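# Balance a long board on a block with paired cubes

## Task

Put the long board across the top of the short block so it rests balanced there, with two metal cubes placed next to each other on each of its two ends, and have it stay that way with the robot no longer touching it.

## Robot and tools

ROBOT. Two six-joint arms, left_arm and right_arm, each with a two-finger gripper. Scene frame: origin at table-top height, halfway between the nominal arm bases; +z up, +x out over the table, left_arm on the +y side (image left/right may not match). Calibrated bases: left_arm at (-0.053, +0.451, +0.014) m, right_arm at (-0.013, -0.516, +0.014) m, both nearly unrotated about z. Each arm reports its gripper pose and velocities, and its wrist camera pose, in its own base frame. Fixed cameras and the table use the scene frame. Reported hand positions may be off by a few centimetres. Cameras: cam_high, cam_low, cam_left_wrist, cam_right_wrist, each 896x504.

THE ROW. Every motion command is a row of 18 numbers, each in [-1, 1]. The first 9 belong to left_arm and the last 9 to right_arm. For each arm: 6 joint numbers in the order shoulder pan, shoulder lift, elbow, wrist 1, wrist 2, wrist 3; then gripper position, force_limit, speed. Joint numbers are offsets, not poses. 1.0 equals 2.222 rad. They count from the arm's Joint targets as printed when the action or move starts, never from the previous row. Sending the same offset twice moves the joint twice. All zeros for an arm keeps it at its targets. Stated joint ranges in rad: pan, lift and wrists -6.283 to 6.283; elbow -3.142 to 3.142. An action asking any joint more than 0.010 rad beyond its range is rejected for both arms. The line "joint sent to its limit" means a joint was clipped at its end.

GRIPPER NUMBERS. These are absolute settings, not offsets. position: +1 fully open (85 mm); about -0.8 pads touch; -1 closes until blocked. force_limit and speed, -1 to +1, set how hard and how fast it closes: speed -1 is about 20 mm/s, 0 about 85, +1 about 150. Starting wide and closing fast grips hardest. Both start at +1. To leave a gripper alone, resend its last three numbers; a 0 is a real command. A new force_limit or speed takes effect only with a position change of 0.01 or more.

TOOLS.
execute_actions(actions, cameras): actions is a list of actions; each action is a table of up to 15 rows, one row per control step of 1/30 s. A short table repeats its last row to fill 15 steps. An empty list just reports state and images.
move(target, speed, blend, stop_force, zero, blocking, cameras): target is one row, or a list of up to 15 rows, all offsets from the same starting Joint targets. Joints travel together along a path. speed is rad/s for the joint going farthest, 0.01 to 3.14, default 0.5; use a much lower value when touching things. blend, in rad, rounds corners between listed targets. stop_force, 3 to 120 N, ends an arm's path when its wrist sensor feels that much push against the motion; omit it when moving off something the gripper presses on. zero (default true) re-zeroes before the move. blocking=false returns early and cannot be combined with stop_force. The result adds a "move:" line such as done, off_target, moving, held or fault.
wait(seconds 0 to 10): lets time pass holding the last commands.
stop(): brakes a running move.
zoom_image(camera, region [x0, y0, x1, y1] pixels, at most 504x504): a closer look at the latest image.
zero_wrist_force(arm): re-zeroes that arm's force sensor.
finished_scene(scene): ends the scene; irreversible.

RESULTS. Joint positions, velocities and torques are listed per arm in joint order (rad, rad/s, N m). Joint targets are what the next offsets start from. "within noise" means the arm is still. Wrist force and torque are in the gripper's own axes; a third line gives the peak since last shown. object_status: 0 moving, 1 stopped while opening, 2 stopped while closing (a grip), 3 reached the asked position or pads met. position_measured counts: 3 open, about 78 is 60 mm, 130 is 40 mm, 180 is 20 mm, 230 closed. "joint command not followed" means the clearance check between arms altered targets. MOTOR HOT warns of heat; at 85 °C the arm brakes for 30 to 60 s.

GRIPPER GEOMETRY. Fingers point along the gripper's +z and close along its y. The reported point lies between closed pads; fingertips extend about 19 mm further when closed. A block protrudes about 10 cm from the wrist 3 axis toward the gripper's +x.

LIMITS AND CAUTIONS. Each joint target stays within 0.651 rad of the measured angle per step, and targets putting the gripper over 150 mm from where it is get scaled back, so large moves take several actions. Contact torque limits: 133 N m for the three big joints, 24.9 for the wrists; a net force near 150 N on an arm also faults it. Either fault freezes that arm for 10 s. Arms are stiff, so aim targets only slightly into contact. Do not drop parts, release moving parts, slam, squeeze a part still resting on something, or swing loads fast. Anything leaving the table fails the task. Keep the arms from colliding; a hard contact between them can end the scene. Loose objects may be nudged occasionally.

Each tool is called after "Emit:" by a JSON object that holds its "op" and its "data".

## Session

Emit:
{"op": "execute_actions", "data": {"actions": []}}

Scene clock: 0.00 s.
left_arm: end_effector_position=(+0.0265, -0.1637, +0.1269) position_measured=3 object_status=3 end_effector_quat_wxyz=(-0.187, +0.825, +0.530, +0.054) | right_arm: end_effector_position=(+0.6485, +0.0115, +0.2458) position_measured=3 object_status=3 end_effector_quat_wxyz=(-0.015, +0.509, +0.860, +0.044)
Joint positions: left_arm=[-1.893 -2.176 2.475 -1.543 -1.792 0.144] | right_arm=[3.332 -1.915 -1.392 -1.369 1.657 1.261]
Joint velocities: within noise
Joint torques (N m): no reading
Motor temperatures (°C): left_arm=[28 29 25 39 37 33] | right_arm=[28 26 25 33 40 34]
Wrist force (N): no reading
Wrist torque (N m): no reading
Wrist force, peak (N): no reading
Joint targets: left_arm=[-1.893 -2.176 2.475 -1.543 -1.792 0.144] | right_arm=[3.332 -1.915 -1.392 -1.369 1.657 1.261]
Tool commands: left_gripper/position=+1.0 left_gripper/force_limit=+1.0 left_gripper/speed=+1.0 right_gripper/position=+1.0 right_gripper/force_limit=+1.0 right_gripper/speed=+1.0

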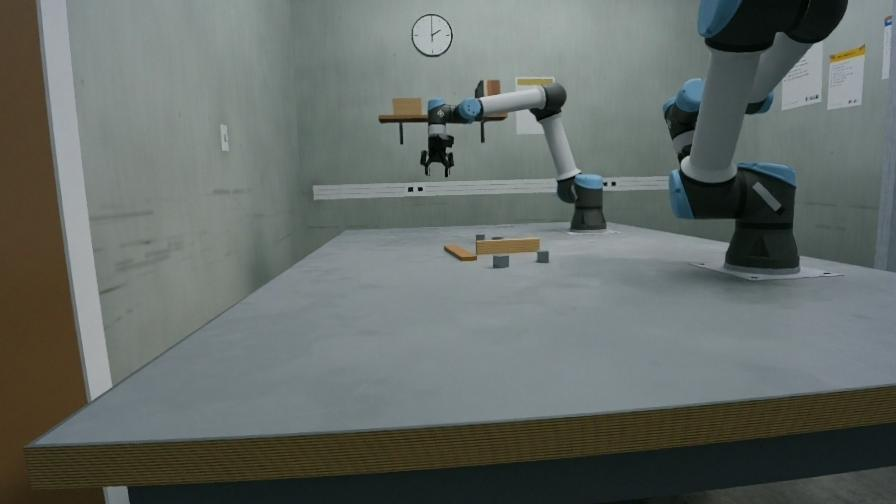

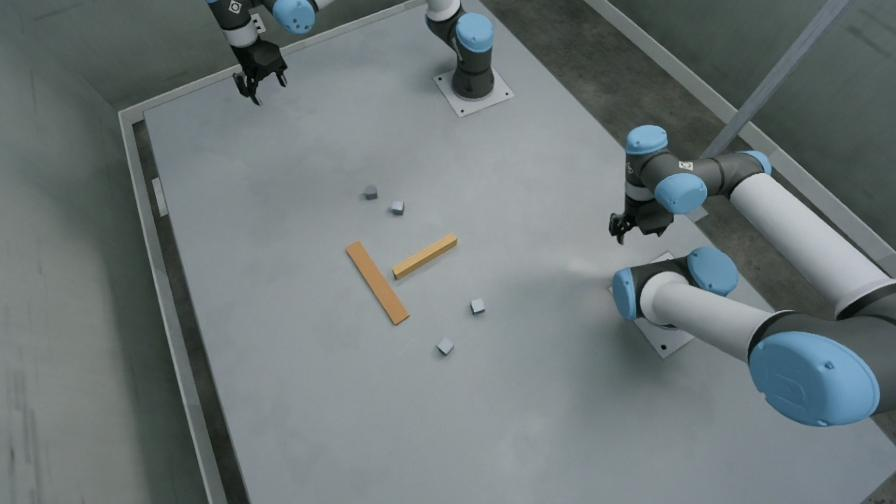

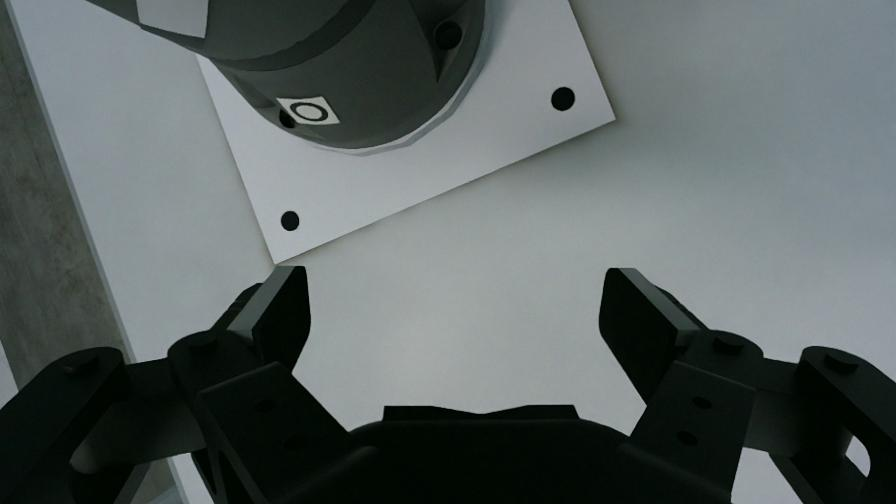

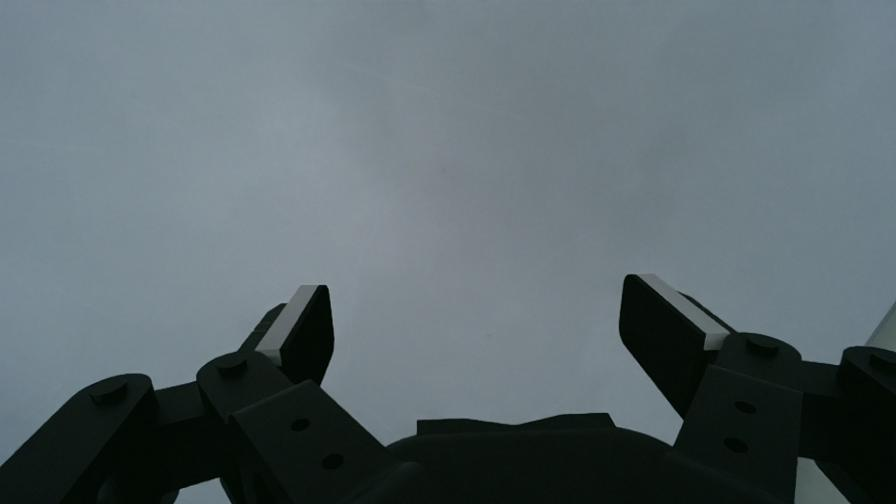

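Emit:
{"op": "zoom_image", "data": {"camera": "cam_low", "region": [320, 160, 520, 370]}}

Emit:
{"op": "zoom_image", "data": {"camera": "cam_high", "region": [420, 215, 580, 285]}}

Scaled by 2.400 from the camera's 896x504 image, which has a finer 1280x720 frame.

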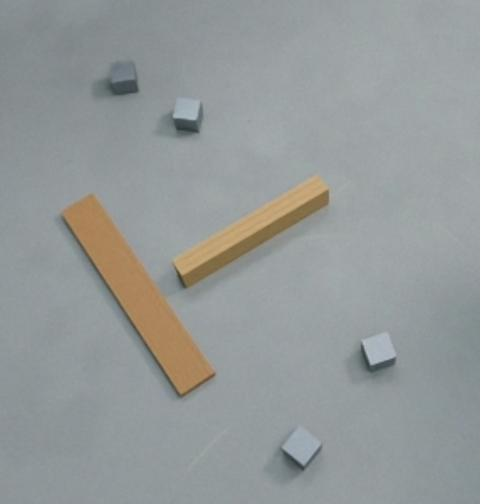

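Scaled by 3.150 from the camera's 896x504 image, which has a finer 1280x720 frame.

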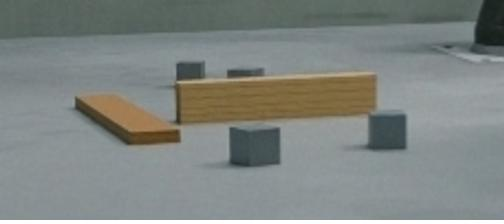

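Emit:
{"op": "move", "data": {"target": [0.5528, 0.2485, -0.3896, -0.0060, 0.0995, -0.9901, 1, 1, 1, 0.2852, 0.2029, -0.1198, -0.0994, -0.0388, 0.4869, 1, 1, 1], "speed": 1.0}}

Scene clock: 149.00 s.
left_arm: end_effector_position=(+0.4516, -0.1845, +0.3356) position_measured=3 object_status=3 end_effector_quat_wxyz=(+0.000, -0.641, +0.768, +0.000) | right_arm: end_effector_position=(+0.4011, +0.2369, +0.3356) position_measured=3 object_status=3 end_effector_quat_wxyz=(+0.000, +0.688, +0.725, +0.000)
Joint positions: left_arm=[-0.665 -1.624 1.61 -1.557 -1.571 -2.055] | right_arm=[3.965 -1.464 -1.659 -1.59 1.57 2.342]
Joint velocities: within noise
Joint torques (N m): left_arm=[7.68 -26.86 -22.67 -4.03 -2.19 -2.42] | right_arm=[-1.69 11.55 39.22 5.29 1.88 -1.21]
Motor temperatures (°C): left_arm=[28 29 25 39 37 32] | right_arm=[28 26 26 33 40 34]
Wrist force (N): left_arm=[-0.9 -0.7 -0.4] | right_arm=[-0.3 -0.2 -0.1]
Wrist torque (N m): left_arm=[-0.14 0.14 0.10] | right_arm=[-0.05 0.04 -0.03]
Wrist force, peak (N): left_arm=[-2.8 -2.3 -0.9] | right_arm=[-1.8 -0.3 0.4]
Joint targets: left_arm=[-0.665 -1.624 1.610 -1.556 -1.571 -2.056] | right_arm=[3.965 -1.464 -1.659 -1.590 1.570 2.343]
move: done

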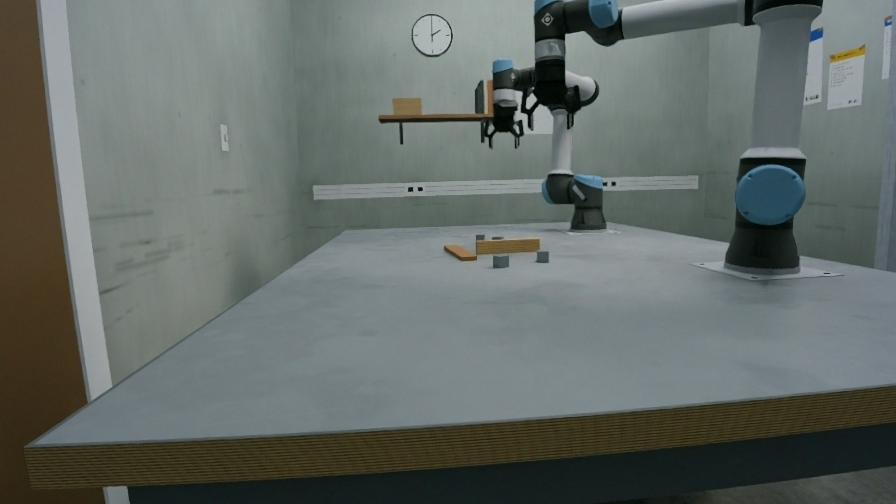

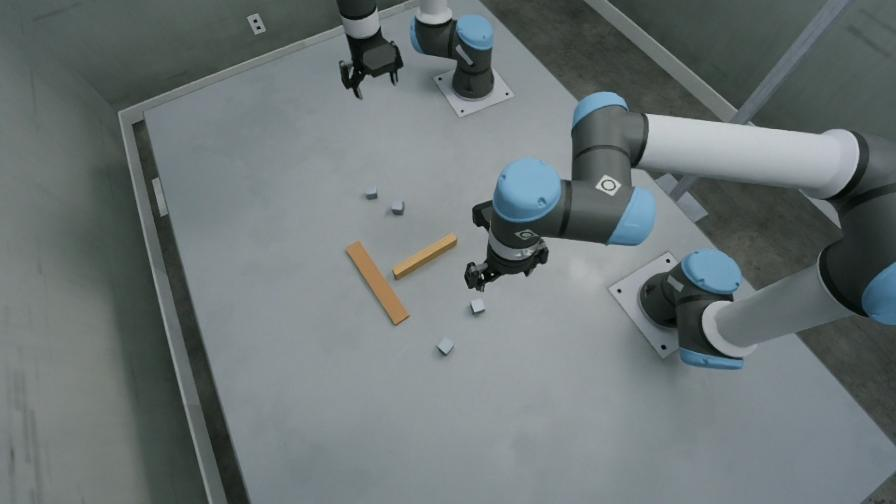

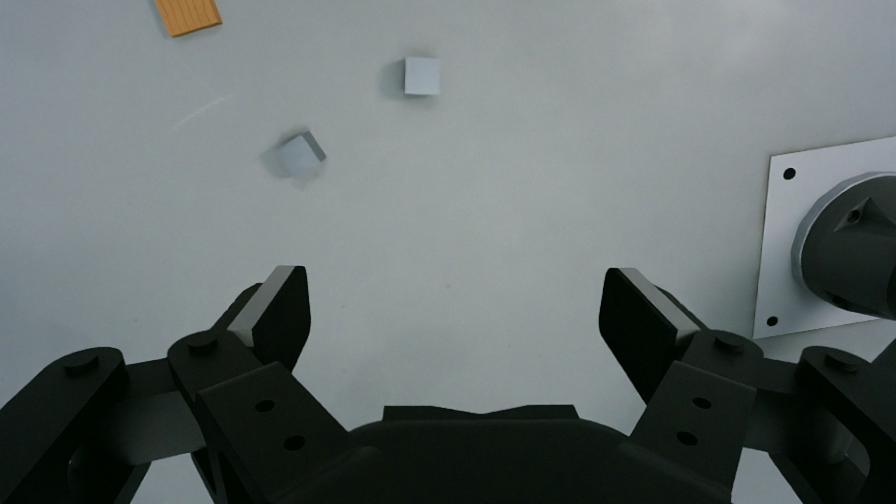

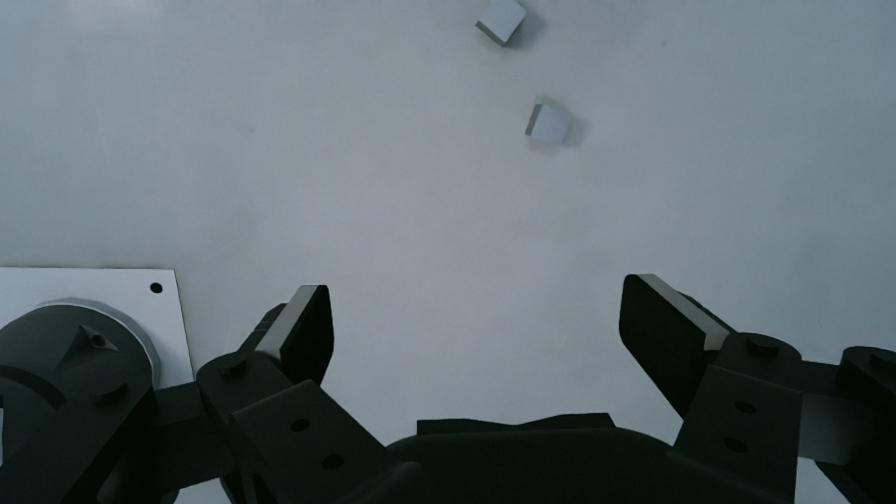

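Emit:
{"op": "move", "data": {"target": [-0.0679, 0.0497, -0.0501, 0, 0, -0.1452, 1, 1, 1, 0.0634, -0.0594, 0.0571, 0.0026, 0.0004, 0.0630, 1, 1, 1], "speed": 0.6}}

Scene clock: 224.50 s.
left_arm: end_effector_position=(+0.4511, -0.2845, +0.3360) position_measured=3 object_status=3 end_effector_quat_wxyz=(+0.000, +0.704, -0.710, +0.001) | right_arm: end_effector_position=(+0.3958, +0.3372, +0.3360) position_measured=3 object_status=3 end_effector_quat_wxyz=(+0.000, +0.688, +0.726, +0.000)
Joint positions: left_arm=[-0.815 -1.514 1.498 -1.556 -1.571 -2.378] | right_arm=[4.106 -1.596 -1.532 -1.584 1.571 2.482]
Joint velocities: within noise
Joint torques (N m): left_arm=[-3.65 -28.48 -19.67 -1.07 -1.45 -2.14] | right_arm=[4.56 25.9 21.42 3.06 1.09 -2.06]
Motor temperatures (°C): left_arm=[28 29 25 39 37 32] | right_arm=[28 26 26 33 40 34]
Wrist force (N): left_arm=[-1.0 -0.9 -0.5] | right_arm=[-0.4 -0.2 0.0]
Wrist torque (N m): left_arm=[-0.17 0.20 0.13] | right_arm=[-0.04 0.08 -0.06]
Wrist force, peak (N): left_arm=[-3.1 -0.4 -0.2] | right_arm=[-2.3 -0.6 0.0]
Joint targets: left_arm=[-0.815 -1.514 1.498 -1.556 -1.571 -2.378] | right_arm=[4.106 -1.596 -1.532 -1.584 1.571 2.483]
move: done

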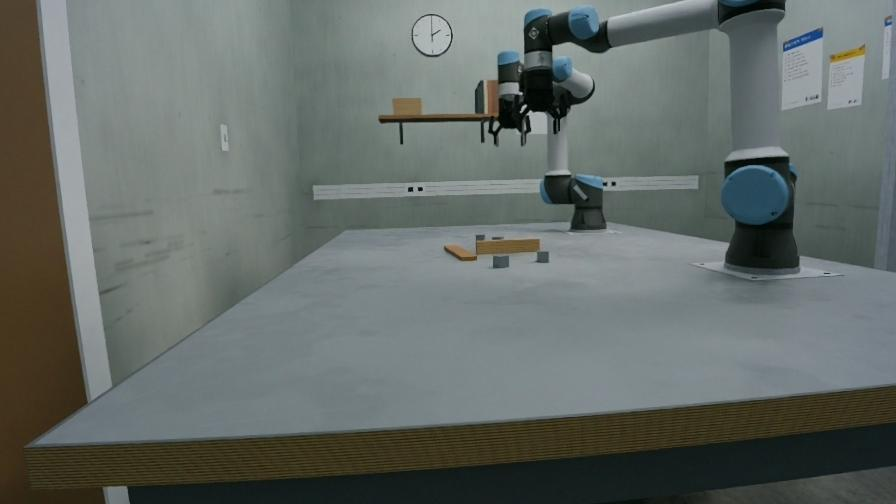

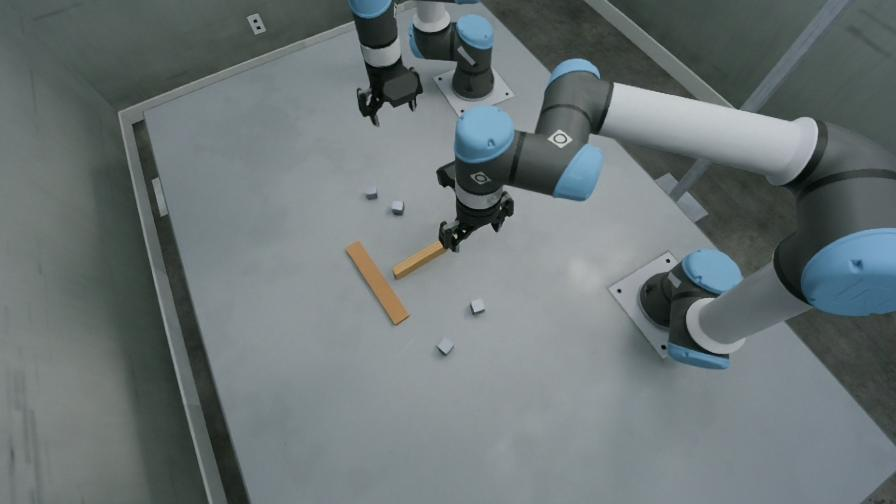

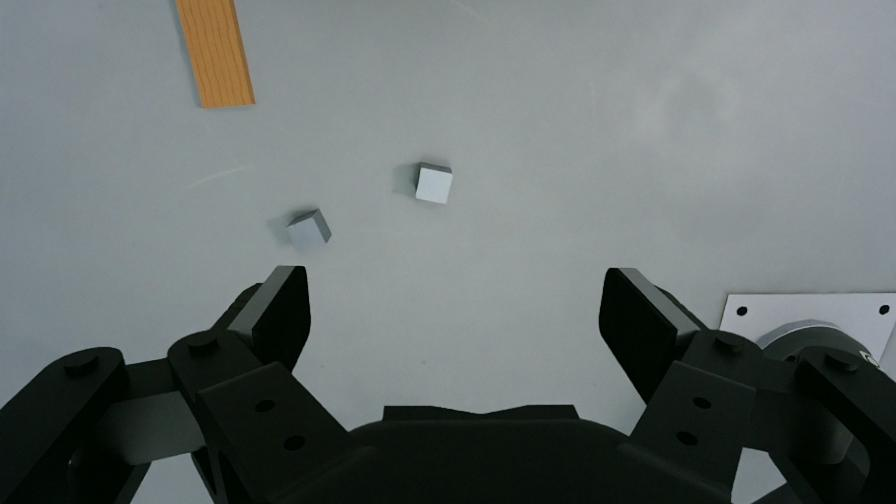

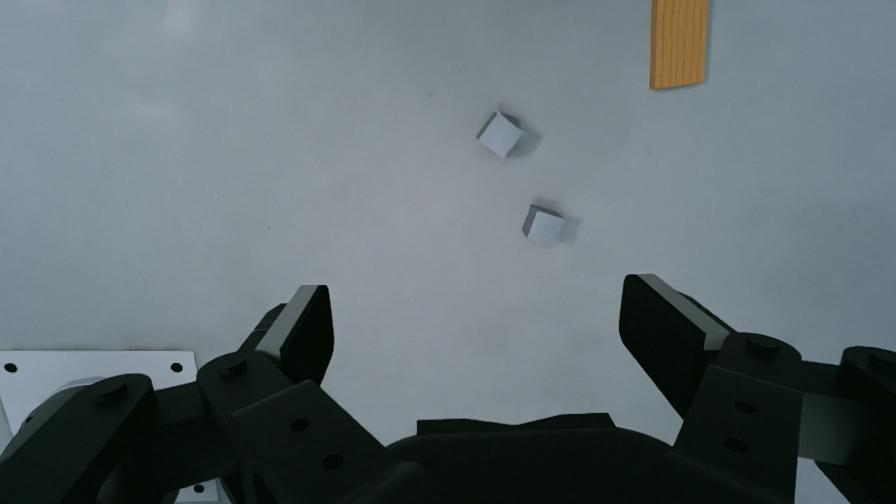

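Emit:
{"op": "zoom_image", "data": {"camera": "cam_left_wrist", "region": [150, 0, 550, 280]}}

Emit:
{"op": "zoom_image", "data": {"camera": "cam_right_wrist", "region": [400, 0, 800, 280]}}

Scaled by 1.260 from the camera's 896x504 image, which has a finer 1280x720 frame.

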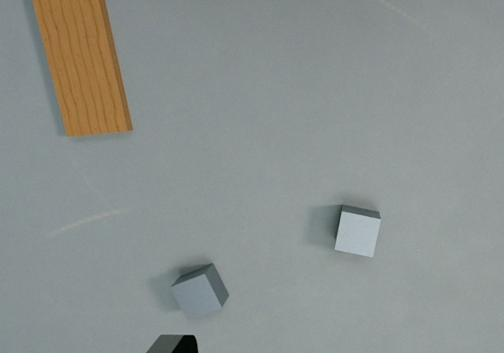

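Scaled by 1.260 from the camera's 896x504 image, which has a finer 1280x720 frame.

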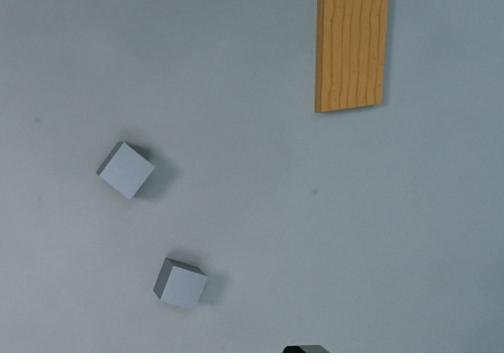

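Emit:
{"op": "move", "data": {"target": [-0.5558, -0.0387, -0.6742, 0.0252, 0.7070, -0.2790, 1, 1, 1, -0.0927, -0.0757, -0.0909, 0.1665, 0, -0.6361, 1, 1, 1], "speed": 1.0, "cameras": ["cam_low", "cam_right_wrist"]}}

Scene clock: 443.00 s.
left_arm: end_effector_position=(+0.3551, -0.1631, +1.0790) position_measured=3 object_status=3 end_effector_quat_wxyz=(+0.104, +0.668, -0.231, +0.699) end_effector_velocity=(+0.000, +0.001, +0.000) end_effector_angular_velocity=(-0.002, +0.001, +0.004) | right_arm: end_effector_position=(+0.4900, +0.2810, +0.1858) position_measured=3 object_status=3 end_effector_quat_wxyz=(+0.000, +0.155, +0.988, +0.000)
Joint positions: left_arm=[-2.05 -1.6 0.001 -1.5 0 -2.998] | right_arm=[3.9 -1.764 -1.734 -1.214 1.571 1.07]
Joint velocities: left_arm=[-0.001 0 -0.001 -0.001 0.005 0] | right_arm=[within noise]
Joint torques (N m): left_arm=[-8.4 4.79 -13.39 -1.9 2.45 1.58] | right_arm=[9.46 42.57 37.95 0.88 -1.58 -1.86]
Motor temperatures (°C): left_arm=[28 29 26 39 37 32] | right_arm=[28 26 26 33 40 34]
Wrist force (N): left_arm=[-0.6 0.5 1.2] | right_arm=[-0.3 -0.1 0.0]
Wrist torque (N m): left_arm=[-0.02 0.02 0.05] | right_arm=[-0.02 0.06 -0.03]
Wrist force, peak (N): left_arm=[-3.2 -1.5 3.7] | right_arm=[-0.8 -0.3 0.8]
Joint targets: left_arm=[-2.050 -1.600 0.000 -1.500 0.000 -2.998] | right_arm=[3.900 -1.764 -1.734 -1.214 1.571 1.069]
move: done
Images, in order (width x height): cam_low 896x504, cam_right_wrist 896x504.

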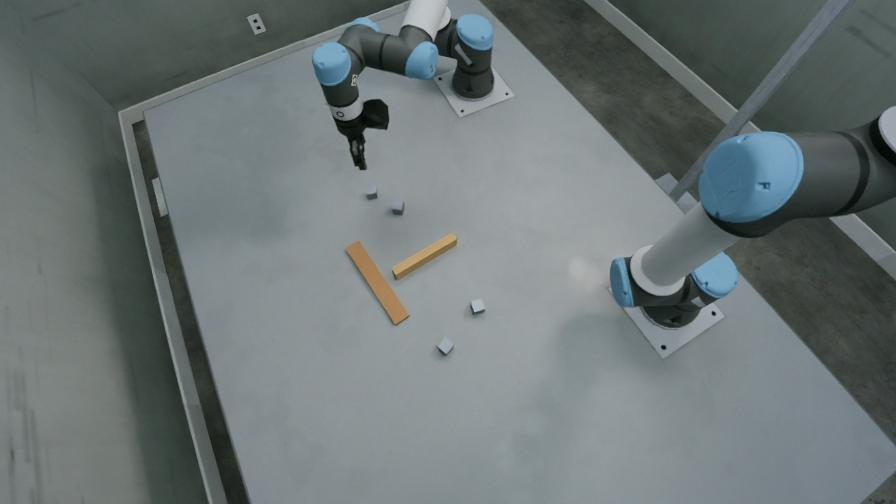

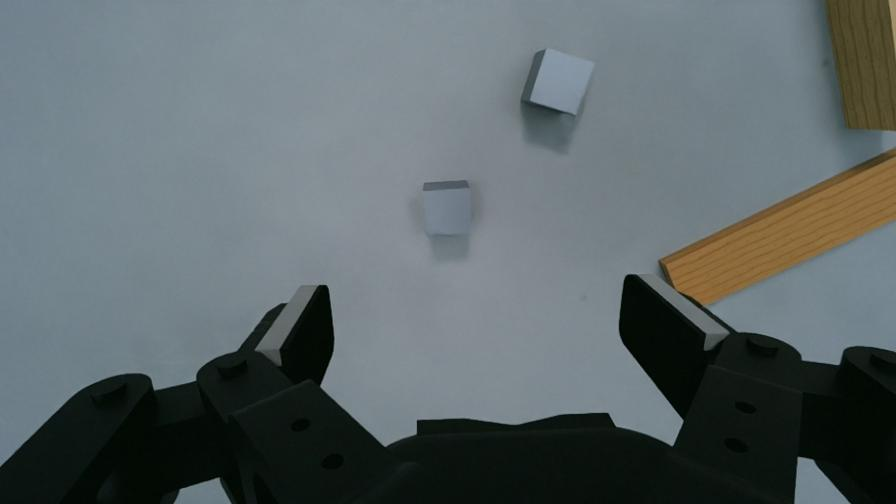

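Emit:
{"op": "move", "data": {"target": [-0.5555, -0.1427, -0.6905, 0.1076, 0.7069, -0.3530, 1, 1, 1, 0.1198, -0.1646, 0.3709, -0.2065, 0, 0.6635, 1, 1, 1], "speed": 1.0, "cameras": ["cam_low", "cam_left_wrist", "cam_right_wrist"]}}

Scene clock: 465.20 s.
left_arm: end_effector_position=(+0.5923, -0.2200, +0.1863) position_measured=3 object_status=3 end_effector_quat_wxyz=(+0.000, +0.969, +0.246, +0.000) end_effector_velocity=(-0.002, +0.000, -0.002) end_effector_angular_velocity=(+0.005, +0.003, -0.002) | right_arm: end_effector_position=(+0.4850, +0.5422, +0.3058) position_measured=3 object_status=3 end_effector_quat_wxyz=(+0.000, +0.688, +0.726, +0.000)
Joint positions: left_arm=[-3.285 -1.917 -1.534 -1.261 1.571 -3.782] | right_arm=[4.167 -2.13 -0.91 -1.673 1.571 2.543]
Joint velocities: left_arm=[-0.002 0 -0.004 0 0.005 0] | right_arm=[within noise]
Joint torques (N m): left_arm=[-8.74 36.89 11.94 0.49 2.95 -0.22] | right_arm=[-6.56 57.67 26.68 4.67 -1.31 2.13]
Motor temperatures (°C): left_arm=[28 29 26 39 37 32] | right_arm=[28 26 26 33 40 34]
Wrist force (N): left_arm=[-0.6 -0.7 -0.1] | right_arm=[-0.2 -0.1 0.0]
Wrist torque (N m): left_arm=[-0.15 0.07 0.07] | right_arm=[-0.03 0.04 -0.06]
Wrist force, peak (N): left_arm=[-4.8 0.1 6.4] | right_arm=[-0.2 -1.7 0.6]
Joint targets: left_arm=[-3.285 -1.917 -1.534 -1.261 1.571 -3.783] | right_arm=[4.167 -2.130 -0.910 -1.673 1.571 2.543]
move: done
Images, in order (width x height): cam_low 896x504, cam_left_wrist 896x504, cam_right_wrist 896x504.

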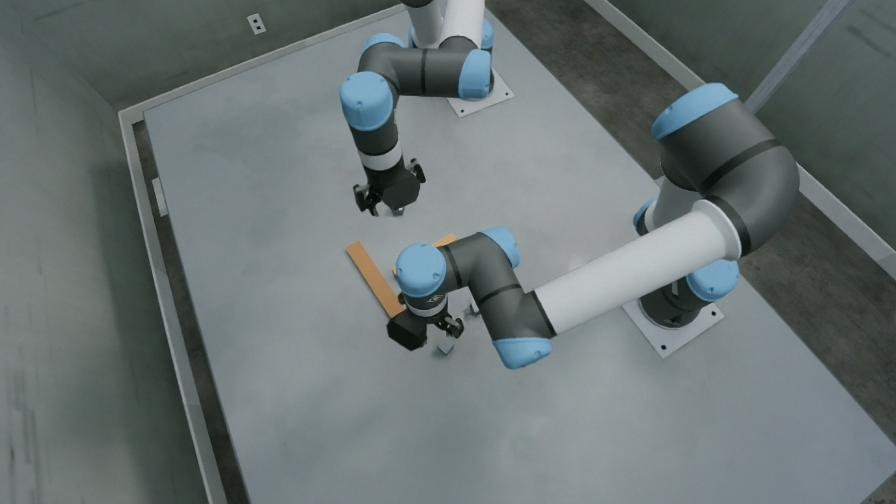

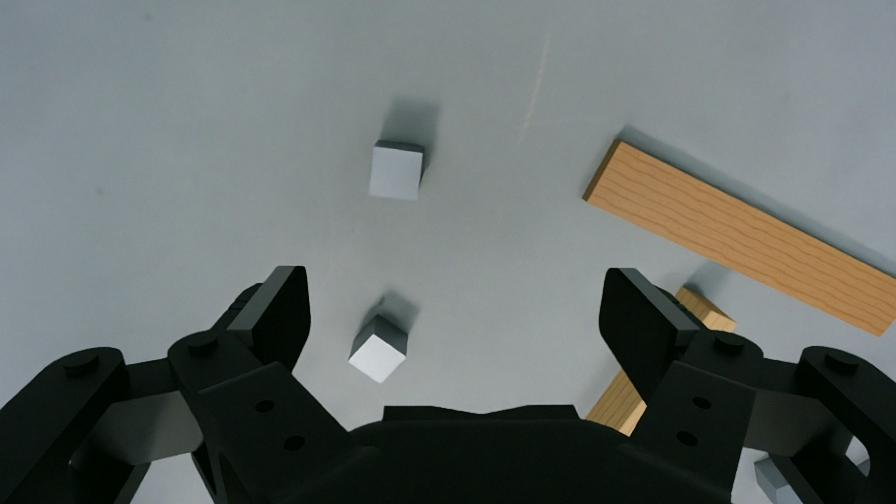

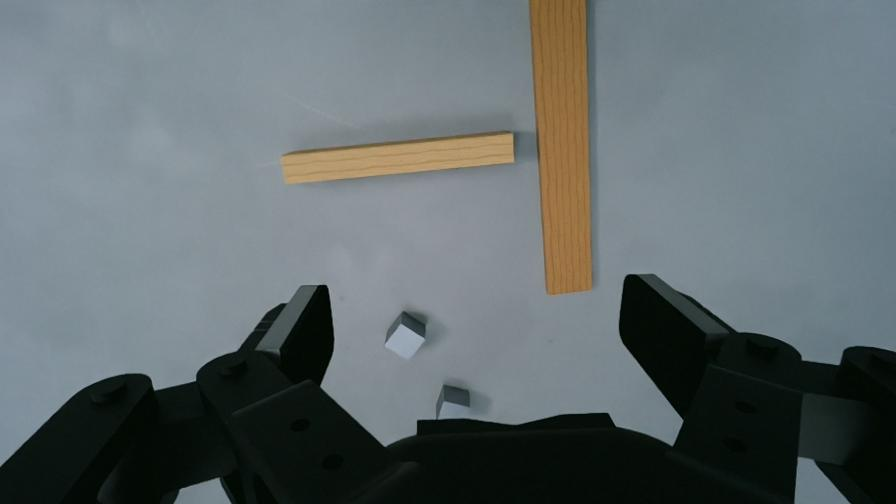

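Emit:
{"op": "zoom_image", "data": {"camera": "cam_right_wrist", "region": [260, 0, 660, 320]}}

Emit:
{"op": "zoom_image", "data": {"camera": "cam_left_wrist", "region": [330, 100, 730, 420]}}

Scaled by 1.260 from the camera's 896x504 image, which has a finer 1280x720 frame.

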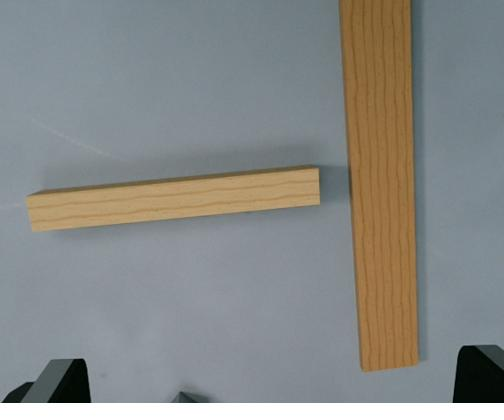

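Scaled by 1.260 from the camera's 896x504 image, which has a finer 1280x720 frame.

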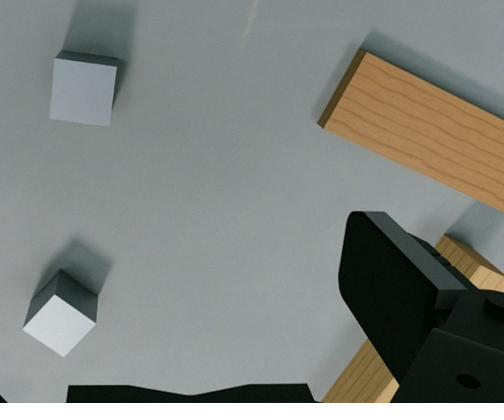

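Emit:
{"op": "move", "data": {"target": [0.0277, -0.0291, -0.0853, 0.1142, 0, 0.0682, 1, 1, 1, -0.0497, -0.1288, -0.0114, 0.1404, 0, -0.0902, 1, 1, 1], "speed": 0.6, "cameras": ["cam_low", "cam_left_wrist", "cam_right_wrist"]}}

Scene clock: 553.03 s.
left_arm: end_effector_position=(+0.5881, -0.1817, +0.0858) position_measured=3 object_status=3 end_effector_quat_wxyz=(+0.000, +0.979, +0.203, +0.000) | right_arm: end_effector_position=(+0.5944, +0.5536, +0.1063) position_measured=3 object_status=3 end_effector_quat_wxyz=(+0.000, +0.655, +0.756, +0.000)
Joint positions: left_arm=[-3.223 -1.981 -1.723 -1.008 1.571 -3.631] | right_arm=[4.056 -2.416 -0.935 -1.362 1.571 2.343]
Joint velocities: within noise
Joint torques (N m): left_arm=[-7.52 42.64 19.48 4.27 1.82 -1.2] | right_arm=[1.41 51.42 38.3 4.66 -1 0.64]
Motor temperatures (°C): left_arm=[28 29 26 39 37 32] | right_arm=[28 27 26 33 40 34]
Wrist force (N): left_arm=[-0.7 -0.8 0.0] | right_arm=[-0.2 -0.2 -0.1]
Wrist torque (N m): left_arm=[-0.22 0.13 0.10] | right_arm=[-0.04 0.03 -0.07]
Wrist force, peak (N): left_arm=[-0.6 -1.6 1.9] | right_arm=[-1.0 -2.6 -4.4]
Joint targets: left_arm=[-3.223 -1.981 -1.723 -1.008 1.571 -3.631] | right_arm=[4.056 -2.416 -0.935 -1.361 1.571 2.343]
move: done
Images, in order (width x height): cam_low 896x504, cam_left_wrist 896x504, cam_right_wrist 896x504.

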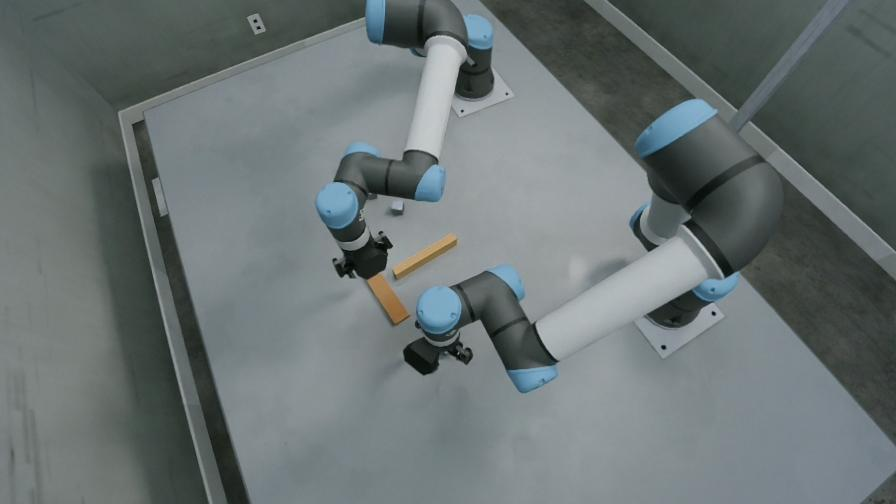

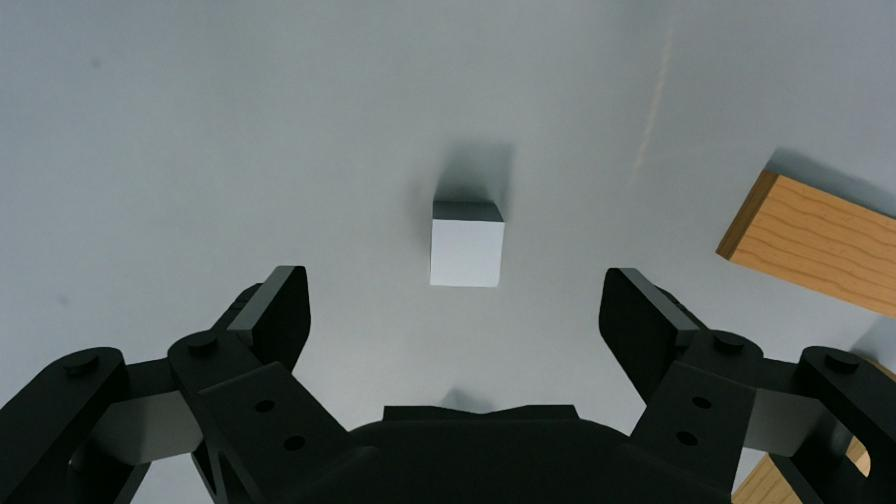

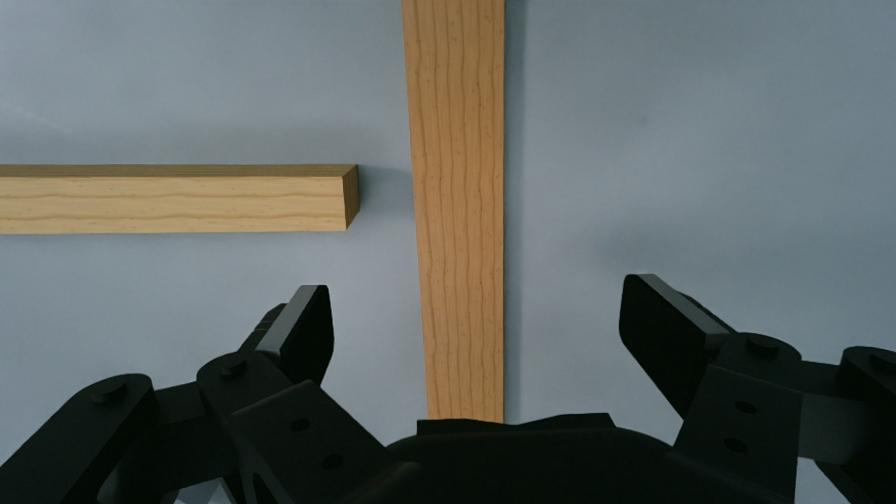

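Emit:
{"op": "move", "data": {"target": [-0.0054, -0.0446, -0.0300, 0.0743, 0, 0.0045, 1, 1, 1, 0.0025, -0.0311, -0.0504, 0.0812, 0, 0.0025, 1, 1, 1], "speed": 0.25, "cameras": ["cam_left_wrist", "cam_right_wrist"]}}

Scene clock: 595.27 s.
left_arm: end_effector_position=(+0.5842, -0.1887, +0.0152) position_measured=3 object_status=3 end_effector_quat_wxyz=(+0.000, +0.981, +0.192, +0.000) | right_arm: end_effector_position=(+0.5913, +0.5558, +0.0260) position_measured=3 object_status=3 end_effector_quat_wxyz=(+0.000, +0.655, +0.755, +0.001)
Joint positions: left_arm=[-3.235 -2.08 -1.79 -0.843 1.571 -3.621] | right_arm=[4.061 -2.477 -1.035 -1.198 1.571 2.348]
Joint velocities: within noise
Joint torques (N m): left_arm=[6.67 41.38 28.77 1.99 0.91 -0.39] | right_arm=[1 59.16 24.52 3.51 -0.03 -0.06]
Motor temperatures (°C): left_arm=[28 30 26 39 37 32] | right_arm=[28 27 26 33 40 34]
Wrist force (N): left_arm=[-0.3 -0.5 0.2] | right_arm=[-0.1 0.0 -0.1]
Wrist torque (N m): left_arm=[-0.15 0.08 0.15] | right_arm=[-0.02 0.03 -0.06]
Wrist force, peak (N): left_arm=[-1.0 -0.9 -1.7] | right_arm=[-25.0 14.1 -126.2]
Joint targets: left_arm=[-3.235 -2.080 -1.790 -0.843 1.571 -3.621] | right_arm=[4.061 -2.477 -1.035 -1.198 1.571 2.348]
Tool commands: left_gripper/position=+1.0 left_gripper/force_limit=+1.0 left_gripper/speed=+1.0 right_gripper/position=+1.0 right_gripper/force_limit=+1.0 right_gripper/speed=+1.0
FORCE FAULT: contact force on the right arm reached its limit, and that arm stopped. The contact can be on any part of that arm, not only on its tool. That arm's remaining commands of this call were not run. That arm is still stopped at the end of this call. That arm stays stopped for about 10 more seconds. Until then a move that you send moves the other arm only, and its call returns only when the move has ended. Once the stop has ended, the next robot result says so. If the stop ends while you think or write, that arm runs what you send next, counted from new Joint targets: where its joints stand when the stop ends. While its stop runs, that arm takes no new command, but its gripper still runs the gripper command that each later call begins with. Until it ends, the stop uses up actions while you think or wait. An arm that is not stopped still takes commands.
move: fault (right_arm); right_arm: the wrist 1 is farthest, 0.017 rad from its target
Images, in order (width x height): cam_left_wrist 896x504, cam_right_wrist 896x504.

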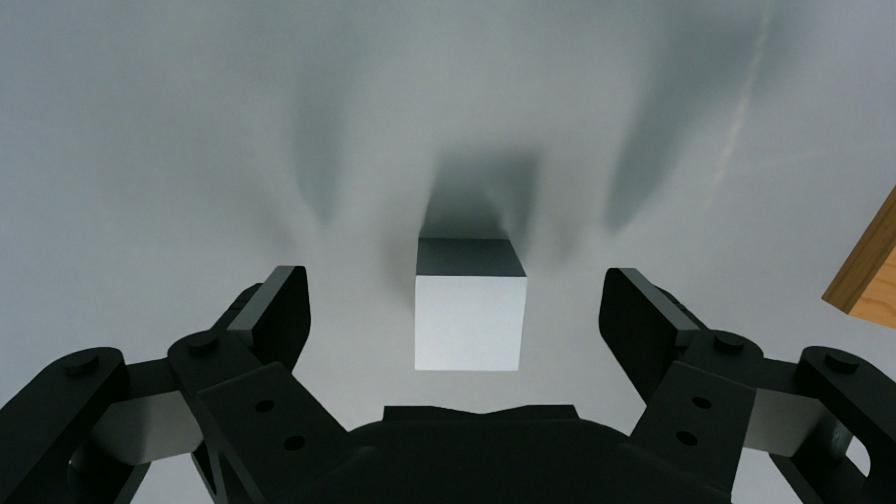

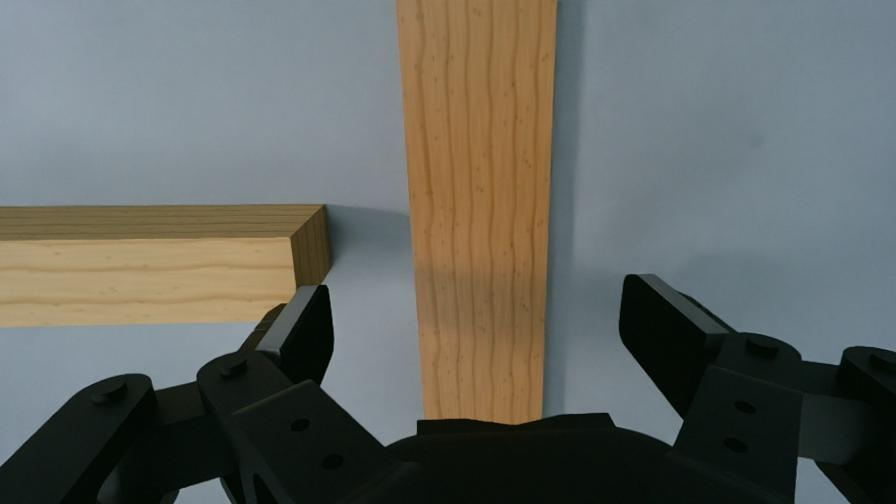

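Emit:
{"op": "move", "data": {"target": [-0.0033, -0.0249, -0.0084, 0.0335, 0, -0.0033, 1, 1, 1, 0, 0, 0, 0, 0, 0, 1, 1, 1], "speed": 0.02, "stop_force": 6, "cameras": ["cam_left_wrist", "cam_right_wrist"]}}

Scene clock: 620.27 s.
left_arm: end_effector_position=(+0.5837, -0.1916, -0.0071) position_measured=3 object_status=3 end_effector_quat_wxyz=(+0.000, +0.981, +0.192, +0.000) | right_arm: end_effector_position=(+0.5913, +0.5558, +0.0260) position_measured=3 object_status=3 end_effector_quat_wxyz=(+0.000, +0.655, +0.755, +0.001)
Joint positions: left_arm=[-3.24 -2.118 -1.803 -0.792 1.571 -3.626] | right_arm=[4.061 -2.477 -1.035 -1.198 1.571 2.348]
Joint velocities: within noise
Joint torques (N m): left_arm=[7.38 45.34 24.15 0.23 -1.49 2.5] | right_arm=[1.57 59.47 25.64 3.11 0.21 0.07]
Motor temperatures (°C): left_arm=[28 30 26 39 37 32] | right_arm=[28 27 26 33 40 34]
Wrist force (N): left_arm=[1.4 0.6 -3.9] | right_arm=[-0.9 0.5 0.3]
Wrist torque (N m): left_arm=[-0.31 0.11 0.07] | right_arm=[0.06 0.15 -0.06]
Wrist force, peak (N): left_arm=[-4.4 -6.3 -22.7] | right_arm=[-1.1 0.5 0.2]
Joint targets: left_arm=[-3.240 -2.118 -1.803 -0.792 1.571 -3.626] | right_arm=[4.061 -2.477 -1.035 -1.198 1.571 2.348]
FORCE FAULT, CONTINUED: the right arm's stop, for the force fault that an earlier result reported, is over. The rest of the stop counts as 19 of the actions that you can send in this scene. The stop ended before this call began, so that arm ran this call's commands, counted from new Joint targets: where its joints stood when the stop ended. During its stop the right arm's controller moved it back a little.
move: contact (left_arm); left_arm: the wrist 1 is farthest, 0.024 rad from its target
Images, in order (width x height): cam_left_wrist 896x504, cam_right_wrist 896x504.

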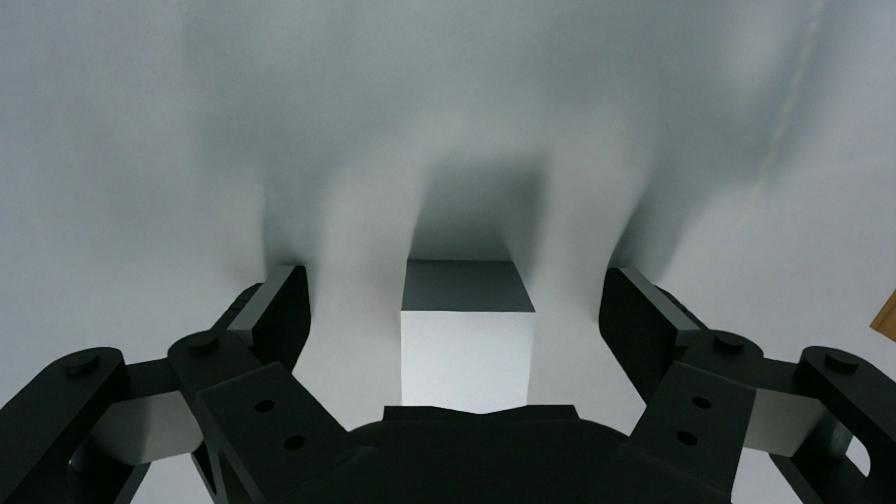

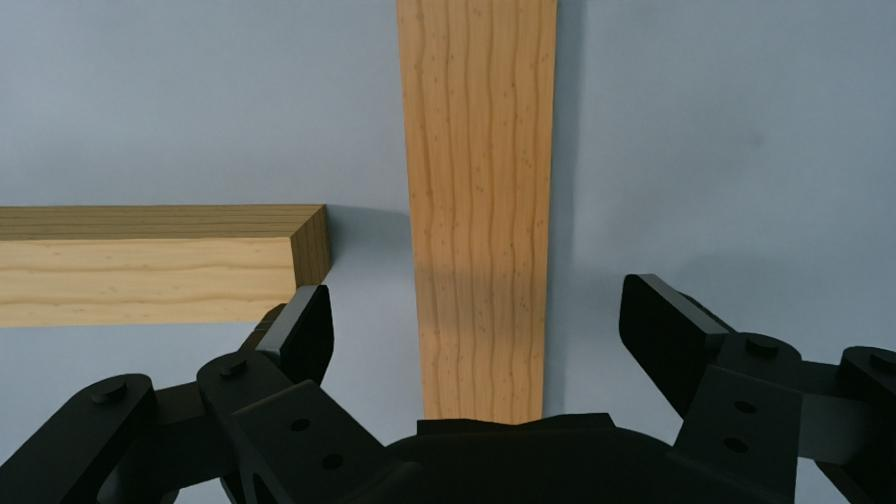

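Emit:
{"op": "move", "data": {"target": [[0, 0.0123, 0.0041, -0.0162, 0, 0, 1, 1, 1, 0, 0.0157, 0.0193, -0.0360, 0, 0, 1, 1, 1], [0, 0.0123, 0.0041, -0.0162, 0, 0, 0.1, -0.8, 0, -0.0194, 0.0429, -0.0314, -0.0126, 0, -0.0217, 1, 1, 1], [0, 0.0123, 0.0041, -0.0162, 0, 0, -1, -0.8, -1, -0.0194, 0.0179, -0.0532, 0.0342, 0, -0.0217, 1, 1, 1]], "speed": [0.15, 0.25, 0.15], "cameras": ["cam_left_wrist", "cam_right_wrist", "cam_low"]}}

Scene clock: 650.90 s.
left_arm: end_effector_position=(+0.5837, -0.1916, +0.0092) position_measured=156 object_status=0 end_effector_quat_wxyz=(+0.000, +0.981, +0.192, +0.000) | right_arm: end_effector_position=(+0.5996, +0.5117, +0.0107) position_measured=3 object_status=3 end_effector_quat_wxyz=(+0.000, +0.653, +0.757, +0.000)
Joint positions: left_arm=[-3.24 -2.091 -1.794 -0.828 1.571 -3.626] | right_arm=[4.018 -2.437 -1.153 -1.122 1.571 2.3]
Joint velocities: within noise
Joint torques (N m): left_arm=[7.18 35.8 13.81 3.72 -1.47 2.4] | right_arm=[8.79 68.23 35.1 3.82 0.1 2.44]
Motor temperatures (°C): left_arm=[28 30 26 39 37 32] | right_arm=[28 27 26 33 40 34]
Wrist force (N): left_arm=[-1.3 -1.1 -4.5] | right_arm=[-0.8 0.3 0.3]
Wrist torque (N m): left_arm=[-0.12 0.07 0.15] | right_arm=[0.04 0.13 -0.06]
Wrist force, peak (N): left_arm=[1.9 0.8 -5.4] | right_arm=[-2.4 0.5 0.5]
Joint targets: left_arm=[-3.240 -2.091 -1.794 -0.828 1.571 -3.626] | right_arm=[4.018 -2.437 -1.153 -1.122 1.571 2.300]
move: done
Images, in order (width x height): cam_low 896x504, cam_left_wrist 896x504, cam_right_wrist 896x504.

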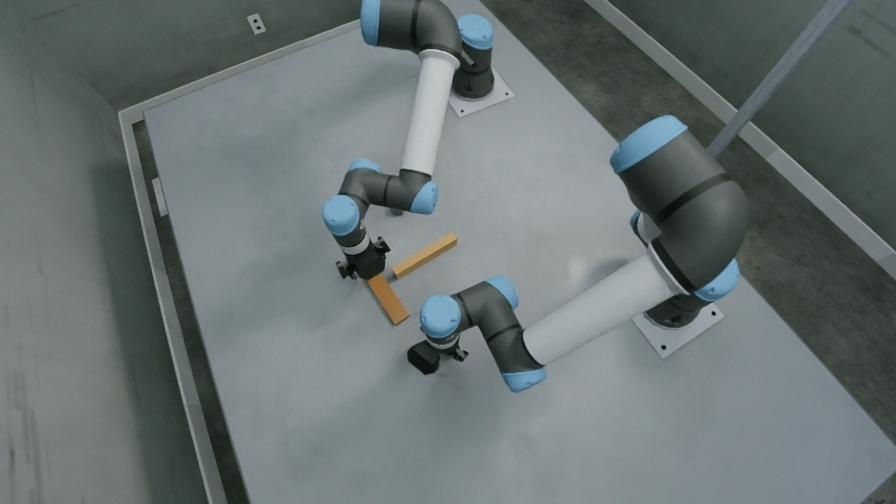

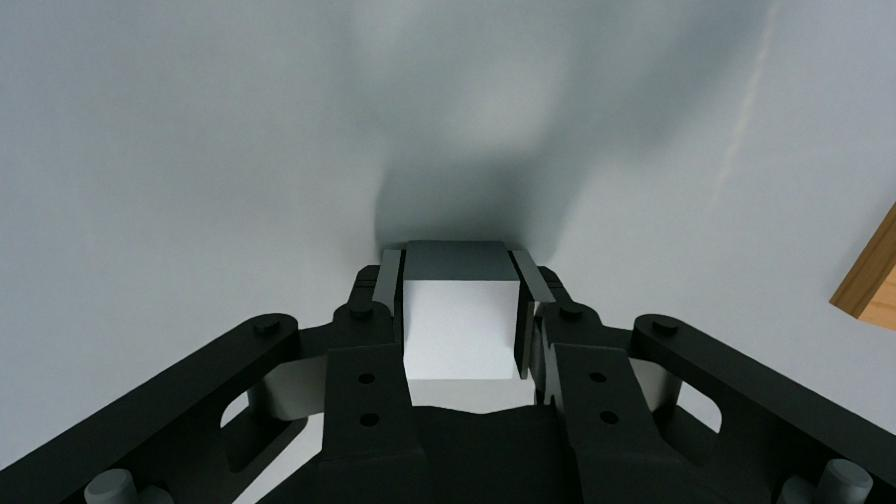

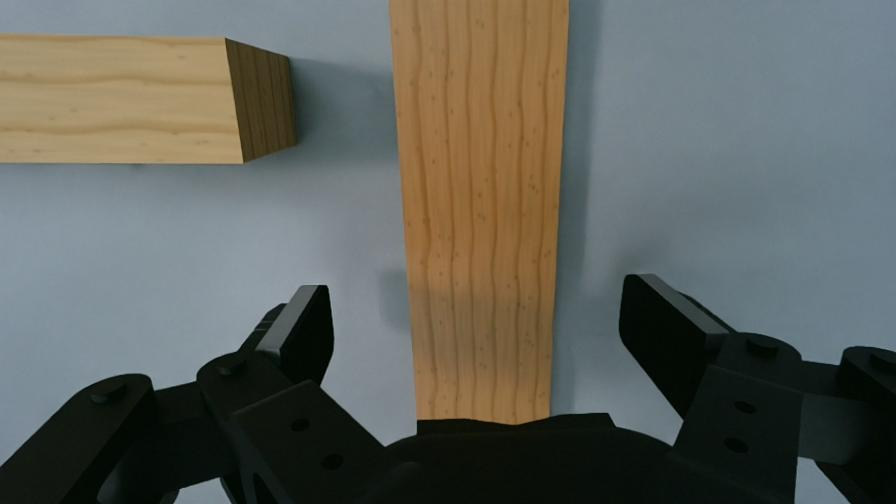

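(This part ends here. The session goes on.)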